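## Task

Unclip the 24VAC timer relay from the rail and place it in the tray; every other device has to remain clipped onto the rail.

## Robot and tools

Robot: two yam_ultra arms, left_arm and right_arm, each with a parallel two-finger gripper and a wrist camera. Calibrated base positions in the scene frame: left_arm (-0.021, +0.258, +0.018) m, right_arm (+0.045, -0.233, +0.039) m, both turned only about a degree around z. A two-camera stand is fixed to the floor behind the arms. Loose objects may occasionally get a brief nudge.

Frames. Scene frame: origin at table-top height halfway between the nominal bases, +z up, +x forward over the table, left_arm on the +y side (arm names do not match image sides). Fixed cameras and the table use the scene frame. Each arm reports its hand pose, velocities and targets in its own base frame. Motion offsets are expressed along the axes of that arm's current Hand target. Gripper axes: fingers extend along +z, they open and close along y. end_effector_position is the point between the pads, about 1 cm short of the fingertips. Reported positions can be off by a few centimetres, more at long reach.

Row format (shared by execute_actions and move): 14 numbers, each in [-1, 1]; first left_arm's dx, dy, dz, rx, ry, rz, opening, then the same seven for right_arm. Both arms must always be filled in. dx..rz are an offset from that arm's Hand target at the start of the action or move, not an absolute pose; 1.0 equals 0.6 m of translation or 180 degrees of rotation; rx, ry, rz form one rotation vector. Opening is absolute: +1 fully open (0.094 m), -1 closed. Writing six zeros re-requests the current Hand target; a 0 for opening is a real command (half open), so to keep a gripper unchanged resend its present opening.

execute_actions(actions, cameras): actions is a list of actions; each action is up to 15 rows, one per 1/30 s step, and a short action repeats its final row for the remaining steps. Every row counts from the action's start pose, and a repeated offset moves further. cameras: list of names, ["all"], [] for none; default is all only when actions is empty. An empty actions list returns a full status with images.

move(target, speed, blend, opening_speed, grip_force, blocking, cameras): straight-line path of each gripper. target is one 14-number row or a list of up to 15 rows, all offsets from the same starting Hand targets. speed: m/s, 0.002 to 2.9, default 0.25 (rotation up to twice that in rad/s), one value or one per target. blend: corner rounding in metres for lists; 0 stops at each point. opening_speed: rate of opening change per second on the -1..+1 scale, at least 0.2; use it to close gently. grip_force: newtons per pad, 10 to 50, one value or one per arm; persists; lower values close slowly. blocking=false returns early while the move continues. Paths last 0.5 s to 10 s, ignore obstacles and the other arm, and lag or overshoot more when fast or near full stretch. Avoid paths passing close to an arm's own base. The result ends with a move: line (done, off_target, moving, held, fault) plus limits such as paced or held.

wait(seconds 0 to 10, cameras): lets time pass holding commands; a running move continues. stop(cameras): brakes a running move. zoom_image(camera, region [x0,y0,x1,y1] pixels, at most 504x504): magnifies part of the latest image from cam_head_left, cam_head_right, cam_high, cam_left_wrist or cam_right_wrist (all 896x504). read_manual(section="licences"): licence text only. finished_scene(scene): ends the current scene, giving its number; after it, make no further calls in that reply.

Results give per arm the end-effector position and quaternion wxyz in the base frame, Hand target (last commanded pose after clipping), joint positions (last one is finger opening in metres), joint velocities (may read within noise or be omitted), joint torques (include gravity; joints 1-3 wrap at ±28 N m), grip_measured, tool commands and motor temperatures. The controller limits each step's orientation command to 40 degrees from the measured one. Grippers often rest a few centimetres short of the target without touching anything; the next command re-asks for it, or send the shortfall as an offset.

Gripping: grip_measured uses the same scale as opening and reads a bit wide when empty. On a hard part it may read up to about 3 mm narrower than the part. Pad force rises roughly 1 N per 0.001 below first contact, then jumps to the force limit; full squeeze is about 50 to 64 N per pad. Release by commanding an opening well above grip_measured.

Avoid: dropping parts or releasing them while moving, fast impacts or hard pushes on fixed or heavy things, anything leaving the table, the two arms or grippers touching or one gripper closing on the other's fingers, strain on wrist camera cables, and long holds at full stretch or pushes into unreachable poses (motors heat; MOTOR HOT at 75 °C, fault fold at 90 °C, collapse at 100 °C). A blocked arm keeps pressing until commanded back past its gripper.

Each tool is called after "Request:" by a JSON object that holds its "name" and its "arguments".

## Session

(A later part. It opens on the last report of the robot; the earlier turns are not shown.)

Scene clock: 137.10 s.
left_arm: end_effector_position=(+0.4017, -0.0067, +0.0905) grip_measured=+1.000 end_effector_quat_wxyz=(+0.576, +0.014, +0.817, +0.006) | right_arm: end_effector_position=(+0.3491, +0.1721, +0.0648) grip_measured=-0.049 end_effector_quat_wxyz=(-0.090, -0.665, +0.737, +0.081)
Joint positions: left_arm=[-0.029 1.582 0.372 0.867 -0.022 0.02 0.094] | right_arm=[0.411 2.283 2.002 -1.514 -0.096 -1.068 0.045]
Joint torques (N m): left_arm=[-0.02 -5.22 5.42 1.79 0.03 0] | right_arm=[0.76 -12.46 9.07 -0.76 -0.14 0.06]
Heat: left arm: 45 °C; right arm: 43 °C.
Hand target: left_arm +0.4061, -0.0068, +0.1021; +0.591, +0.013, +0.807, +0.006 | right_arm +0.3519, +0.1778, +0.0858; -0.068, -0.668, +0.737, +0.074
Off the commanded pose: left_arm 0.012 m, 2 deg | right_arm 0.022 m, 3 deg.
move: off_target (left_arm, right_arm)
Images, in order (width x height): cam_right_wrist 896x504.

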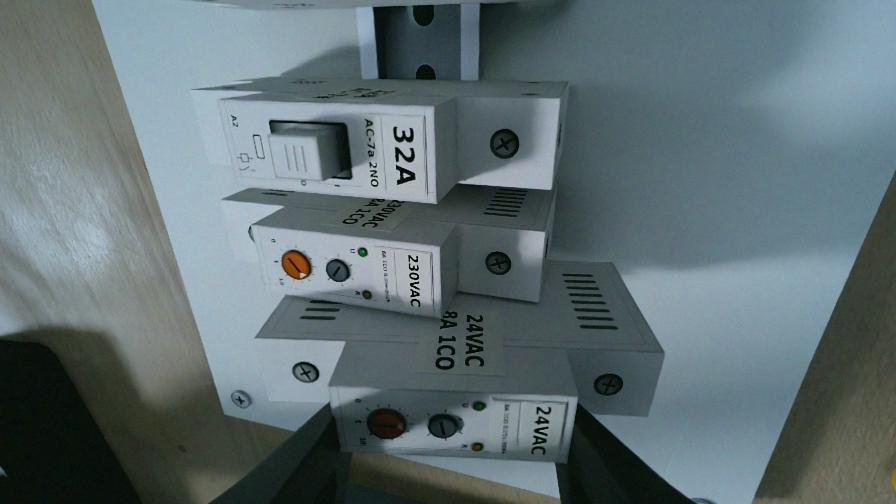

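Request:
{"name": "move", "arguments": {"target": [[0,0,0,0,0,0,1,0,0.028,-0.139,0,0,0,-0.3],[0,0,0,0,0,0,1,0.428,0.072,-0.129,0.067,0,0,-0.3],[0,0,0,0,0,0,1,0.428,0.03,0.0765,0.067,0,0,-0.3]], "cameras": ["cam_right_wrist","cam_high","cam_head_left"], "speed": 0.15}}

Scene clock: 155.83 s.
left_arm: end_effector_position=(+0.4017, -0.0067, +0.0905) grip_measured=+1.000 end_effector_quat_wxyz=(+0.576, +0.014, +0.817, +0.006) | right_arm: end_effector_position=(+0.3034, -0.0759, +0.0504) grip_measured=-0.049 end_effector_quat_wxyz=(+0.005, -0.670, +0.742, -0.010)
Joint positions: left_arm=[-0.029 1.582 0.372 0.867 -0.022 0.02 0.094] | right_arm=[-0.246 1.75 1.198 -0.996 0.004 -1.715 0.045]
Joint torques (N m): left_arm=[-0.02 -5.2 5.42 1.79 0.03 0] | right_arm=[-0.28 -5.68 5.14 0.04 -0.08 -0.09]
Motor temperatures (°C): left_arm=[32 33 45 45 29 30 30] | right_arm=[29 42 43 32 28 30 34]
Heat: left arm: 45 °C; right arm: 43 °C.
Hand target: left_arm +0.4061, -0.0068, +0.1021; +0.591, +0.013, +0.807, +0.006 | right_arm +0.3001, -0.0753, +0.0448; +0.002, -0.672, +0.741, -0.003
Off the commanded pose: left_arm 0.012 m, 2 deg | right_arm 0.006 m, 1 deg.
move: off_target (left_arm)
Images, in order (width x height): cam_head_left 896x504, cam_high 896x504, cam_right_wrist 896x504.

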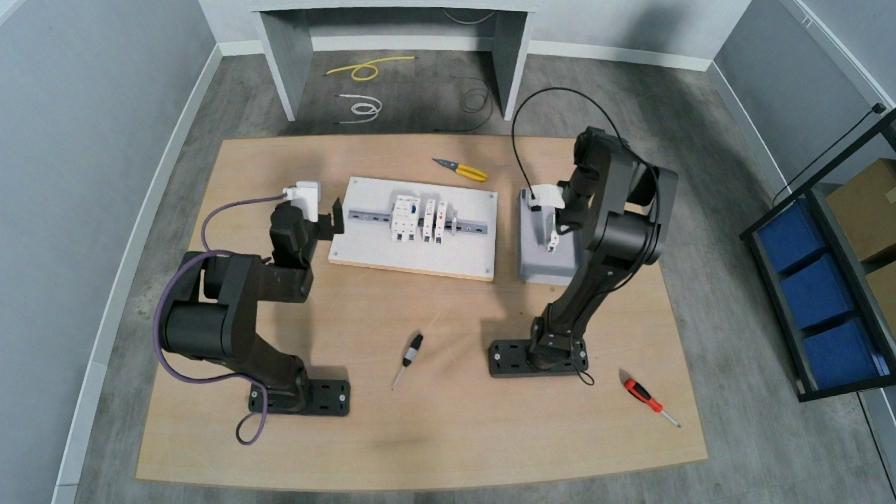

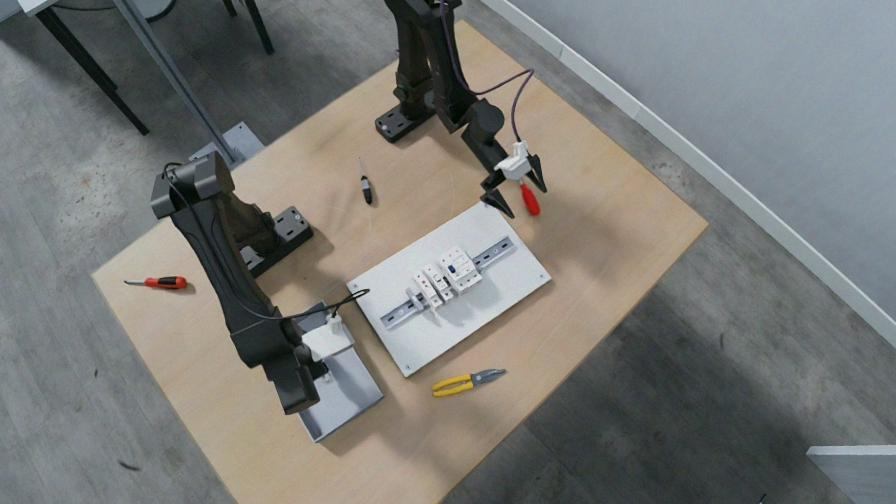

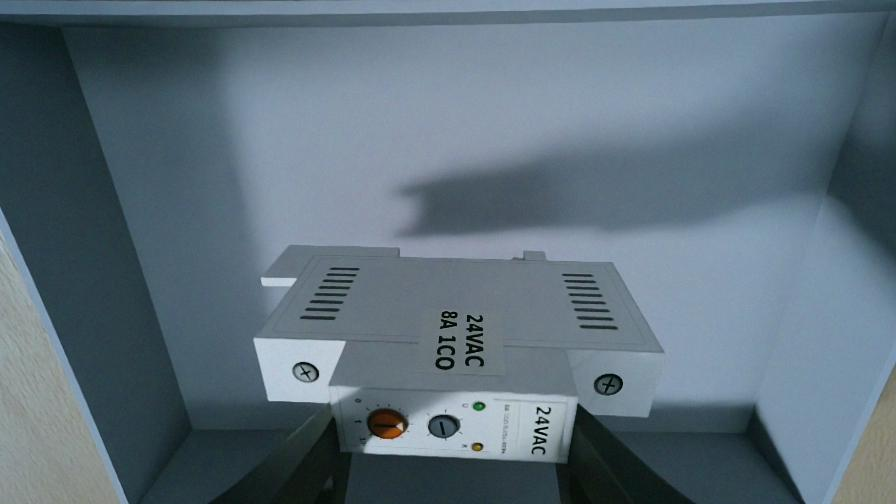

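Request:
{"name": "move", "arguments": {"target": [0,0,0,0,0,0,1,0,0,0.035,0,0,0,-0.3], "cameras": ["cam_right_wrist"], "speed": 0.04}}

Scene clock: 159.10 s.
left_arm: end_effector_position=(+0.4017, -0.0067, +0.0905) grip_measured=+1.000 end_effector_quat_wxyz=(+0.576, +0.014, +0.817, +0.006) | right_arm: end_effector_position=(+0.3048, -0.0762, +0.0307) grip_measured=-0.049 end_effector_quat_wxyz=(+0.006, -0.670, +0.742, -0.013)
Joint positions: left_arm=[-0.029 1.582 0.372 0.867 -0.022 0.02 0.094] | right_arm=[-0.246 1.777 1.147 -0.913 0.004 -1.715 0.045]
Joint torques (N m): left_arm=[-0.03 -5.22 5.42 1.79 0.03 0] | right_arm=[-0.28 -5.53 4.79 0.04 -0.09 -0.08]
Heat: left arm: 46 °C; right arm: 43 °C.
Hand target: left_arm +0.4061, -0.0068, +0.1021; +0.591, +0.013, +0.807, +0.006 | right_arm +0.3003, -0.0753, +0.0238; +0.002, -0.672, +0.741, -0.003
Off the commanded pose: left_arm 0.012 m, 2 deg | right_arm 0.008 m, 1 deg.
move: off_target (left_arm)
Images, in order (width x height): cam_right_wrist 896x504.

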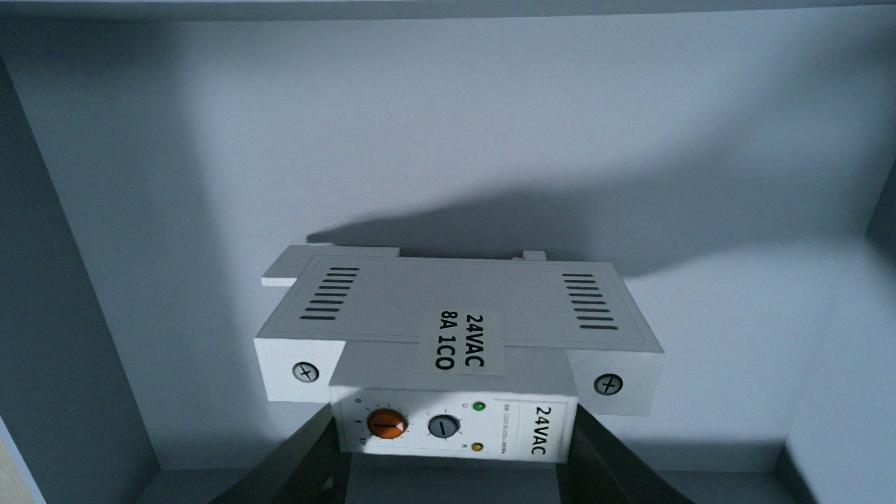

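Shadow shows it's close.

Request:
{"name": "move", "arguments": {"target": [0,0,0,0,0,0,1,0,0,0.025,0,0,0,-0.3], "cameras": ["cam_right_wrist"], "speed": 0.02}}

Scene clock: 161.80 s.
left_arm: end_effector_position=(+0.4017, -0.0067, +0.0905) grip_measured=+1.000 end_effector_quat_wxyz=(+0.576, +0.014, +0.817, +0.006) | right_arm: end_effector_position=(+0.3057, -0.0765, +0.0275) grip_measured=-0.049 end_effector_quat_wxyz=(+0.008, -0.670, +0.742, -0.015)
Joint positions: left_arm=[-0.029 1.582 0.372 0.867 -0.022 0.02 0.094] | right_arm=[-0.246 1.78 1.137 -0.894 0.004 -1.715 0.045]
Joint torques (N m): left_arm=[-0.02 -5.2 5.42 1.79 0.02 0] | right_arm=[-0.29 -4.19 2.7 0.47 -0.09 -0.09]
Heat: left arm: 46 °C; right arm: 42 °C.
Hand target: left_arm +0.4061, -0.0068, +0.1021; +0.591, +0.013, +0.807, +0.006 | right_arm +0.3005, -0.0754, +0.0089; +0.002, -0.672, +0.741, -0.004
Off the commanded pose: left_arm 0.012 m, 2 deg | right_arm 0.019 m, 1 deg.
move: off_target (left_arm, right_arm)
Images, in order (width x height): cam_right_wrist 896x504.

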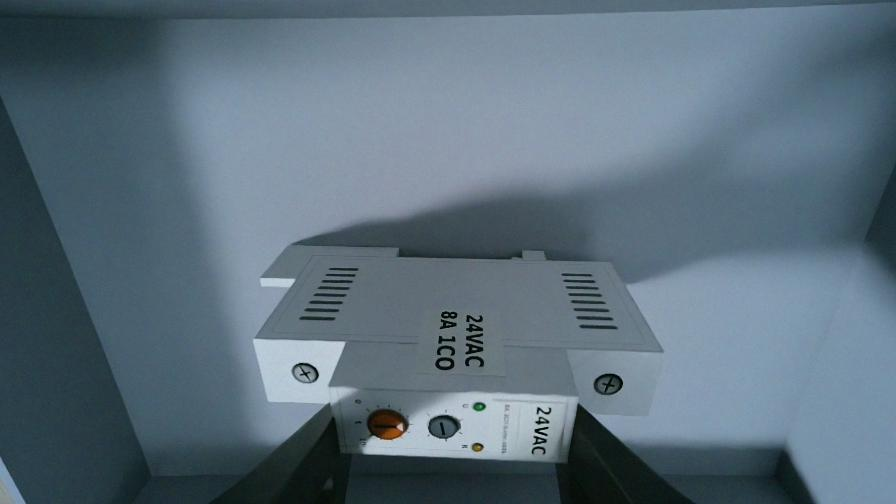

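Request:
{"name": "move", "arguments": {"target": [[0,0,0,0,0,0,1,0,0,-0.012,0,0,0,-0.3],[0,0,0,0,0,0,1,0,0,-0.012,0,0,0,0.25],[0,0,0,0,0,0,1,0,0,-0.2,0,0,0,0.25]], "cameras": ["cam_right_wrist","cam_high","cam_head_left"], "speed": 0.08, "opening_speed": 0.3}}

Request:
{"name": "zoom_image", "arguments": {"camera": "cam_head_left", "region": [370, 170, 510, 280]}}

Request:
{"name": "zoom_image", "arguments": {"camera": "cam_high", "region": [370, 220, 530, 340]}}

Scene clock: 171.10 s.
left_arm: end_effector_position=(+0.4017, -0.0067, +0.0905) grip_measured=+1.000 end_effector_quat_wxyz=(+0.576, +0.014, +0.817, +0.006) | right_arm: end_effector_position=(+0.2966, -0.0742, +0.1154) grip_measured=+0.247 end_effector_quat_wxyz=(-0.008, -0.670, +0.742, +0.009)
Joint positions: left_arm=[-0.029 1.582 0.372 0.867 -0.022 0.02 0.094] | right_arm=[-0.246 1.723 1.428 -1.3 0.004 -1.715 0.059]
Joint torques (N m): left_arm=[-0.02 -5.22 5.42 1.79 0.03 0] | right_arm=[-0.27 -7.76 9.16 -0.33 -0.08 -0.08]
Heat: left arm: 46 °C; right arm: 42 °C.
Hand target: left_arm +0.4061, -0.0068, +0.1021; +0.591, +0.013, +0.807, +0.006 | right_arm +0.2995, -0.0751, +0.1289; +0.002, -0.672, +0.741, -0.004
Off the commanded pose: left_arm 0.012 m, 2 deg | right_arm 0.014 m, 2 deg.
move: off_target (left_arm, right_arm); target 2's new opening was sent with right_arm's hand 0.013 m and 1 deg from that target
Images, in order (width x height): cam_head_left 896x504, cam_high 896x504, cam_right_wrist 896x504.

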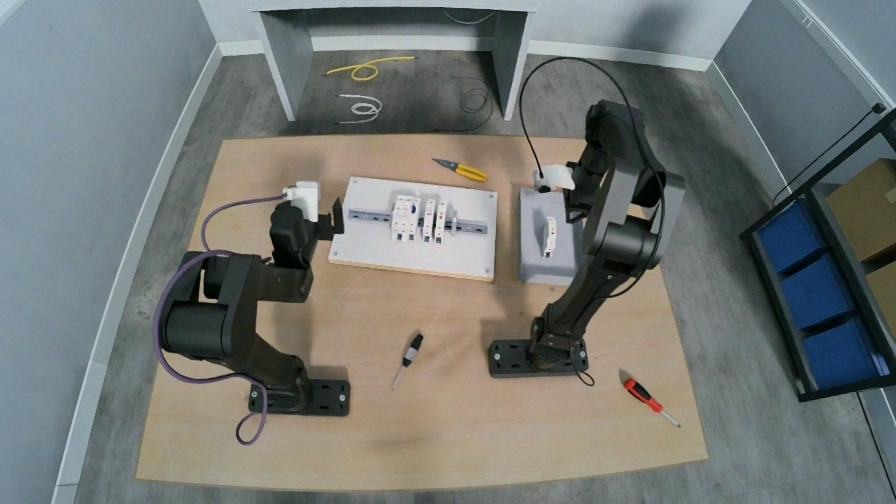

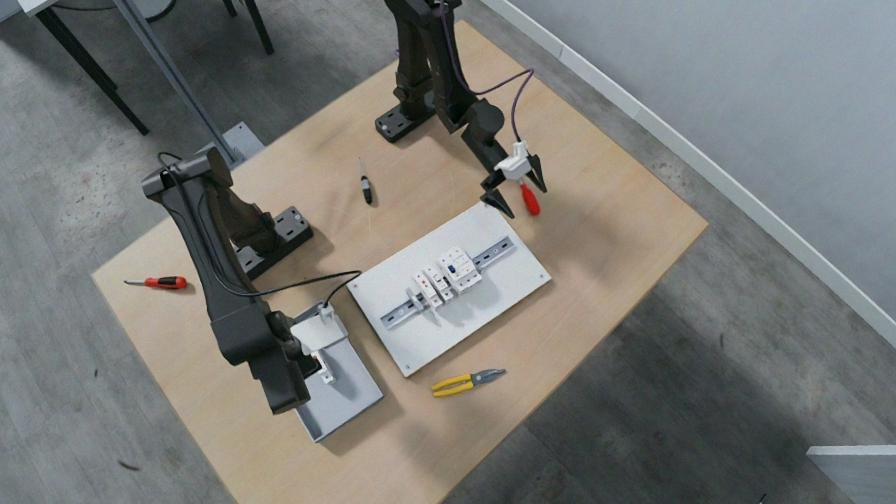

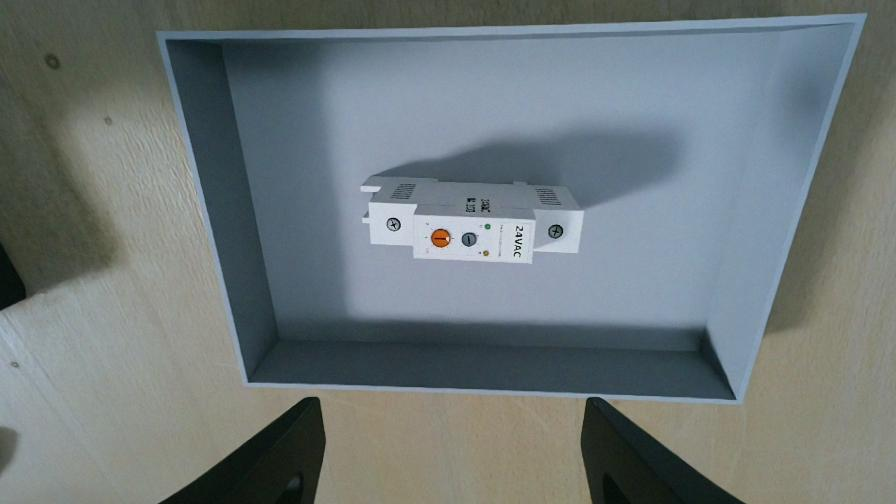

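Scaled by 3.600 from the camera's 896x504 image, which has a finer 1280x720 frame.

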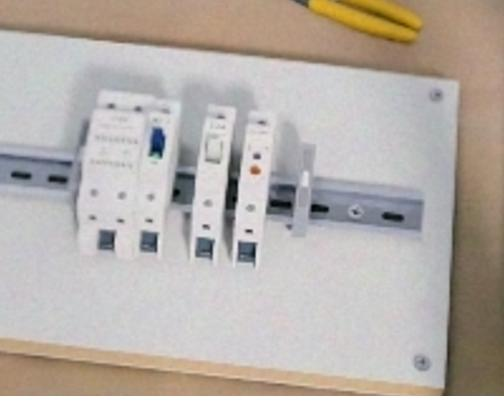

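Scaled by 3.150 from the camera's 896x504 image, which has a finer 1280x720 frame.

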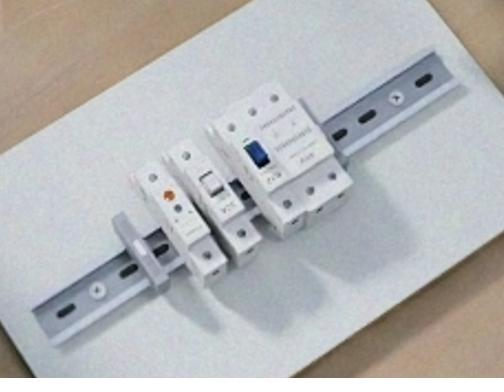

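Good.

Request:
{"name": "finished_scene", "arguments": {"scene": 2}}

The scene is finished: the task was done.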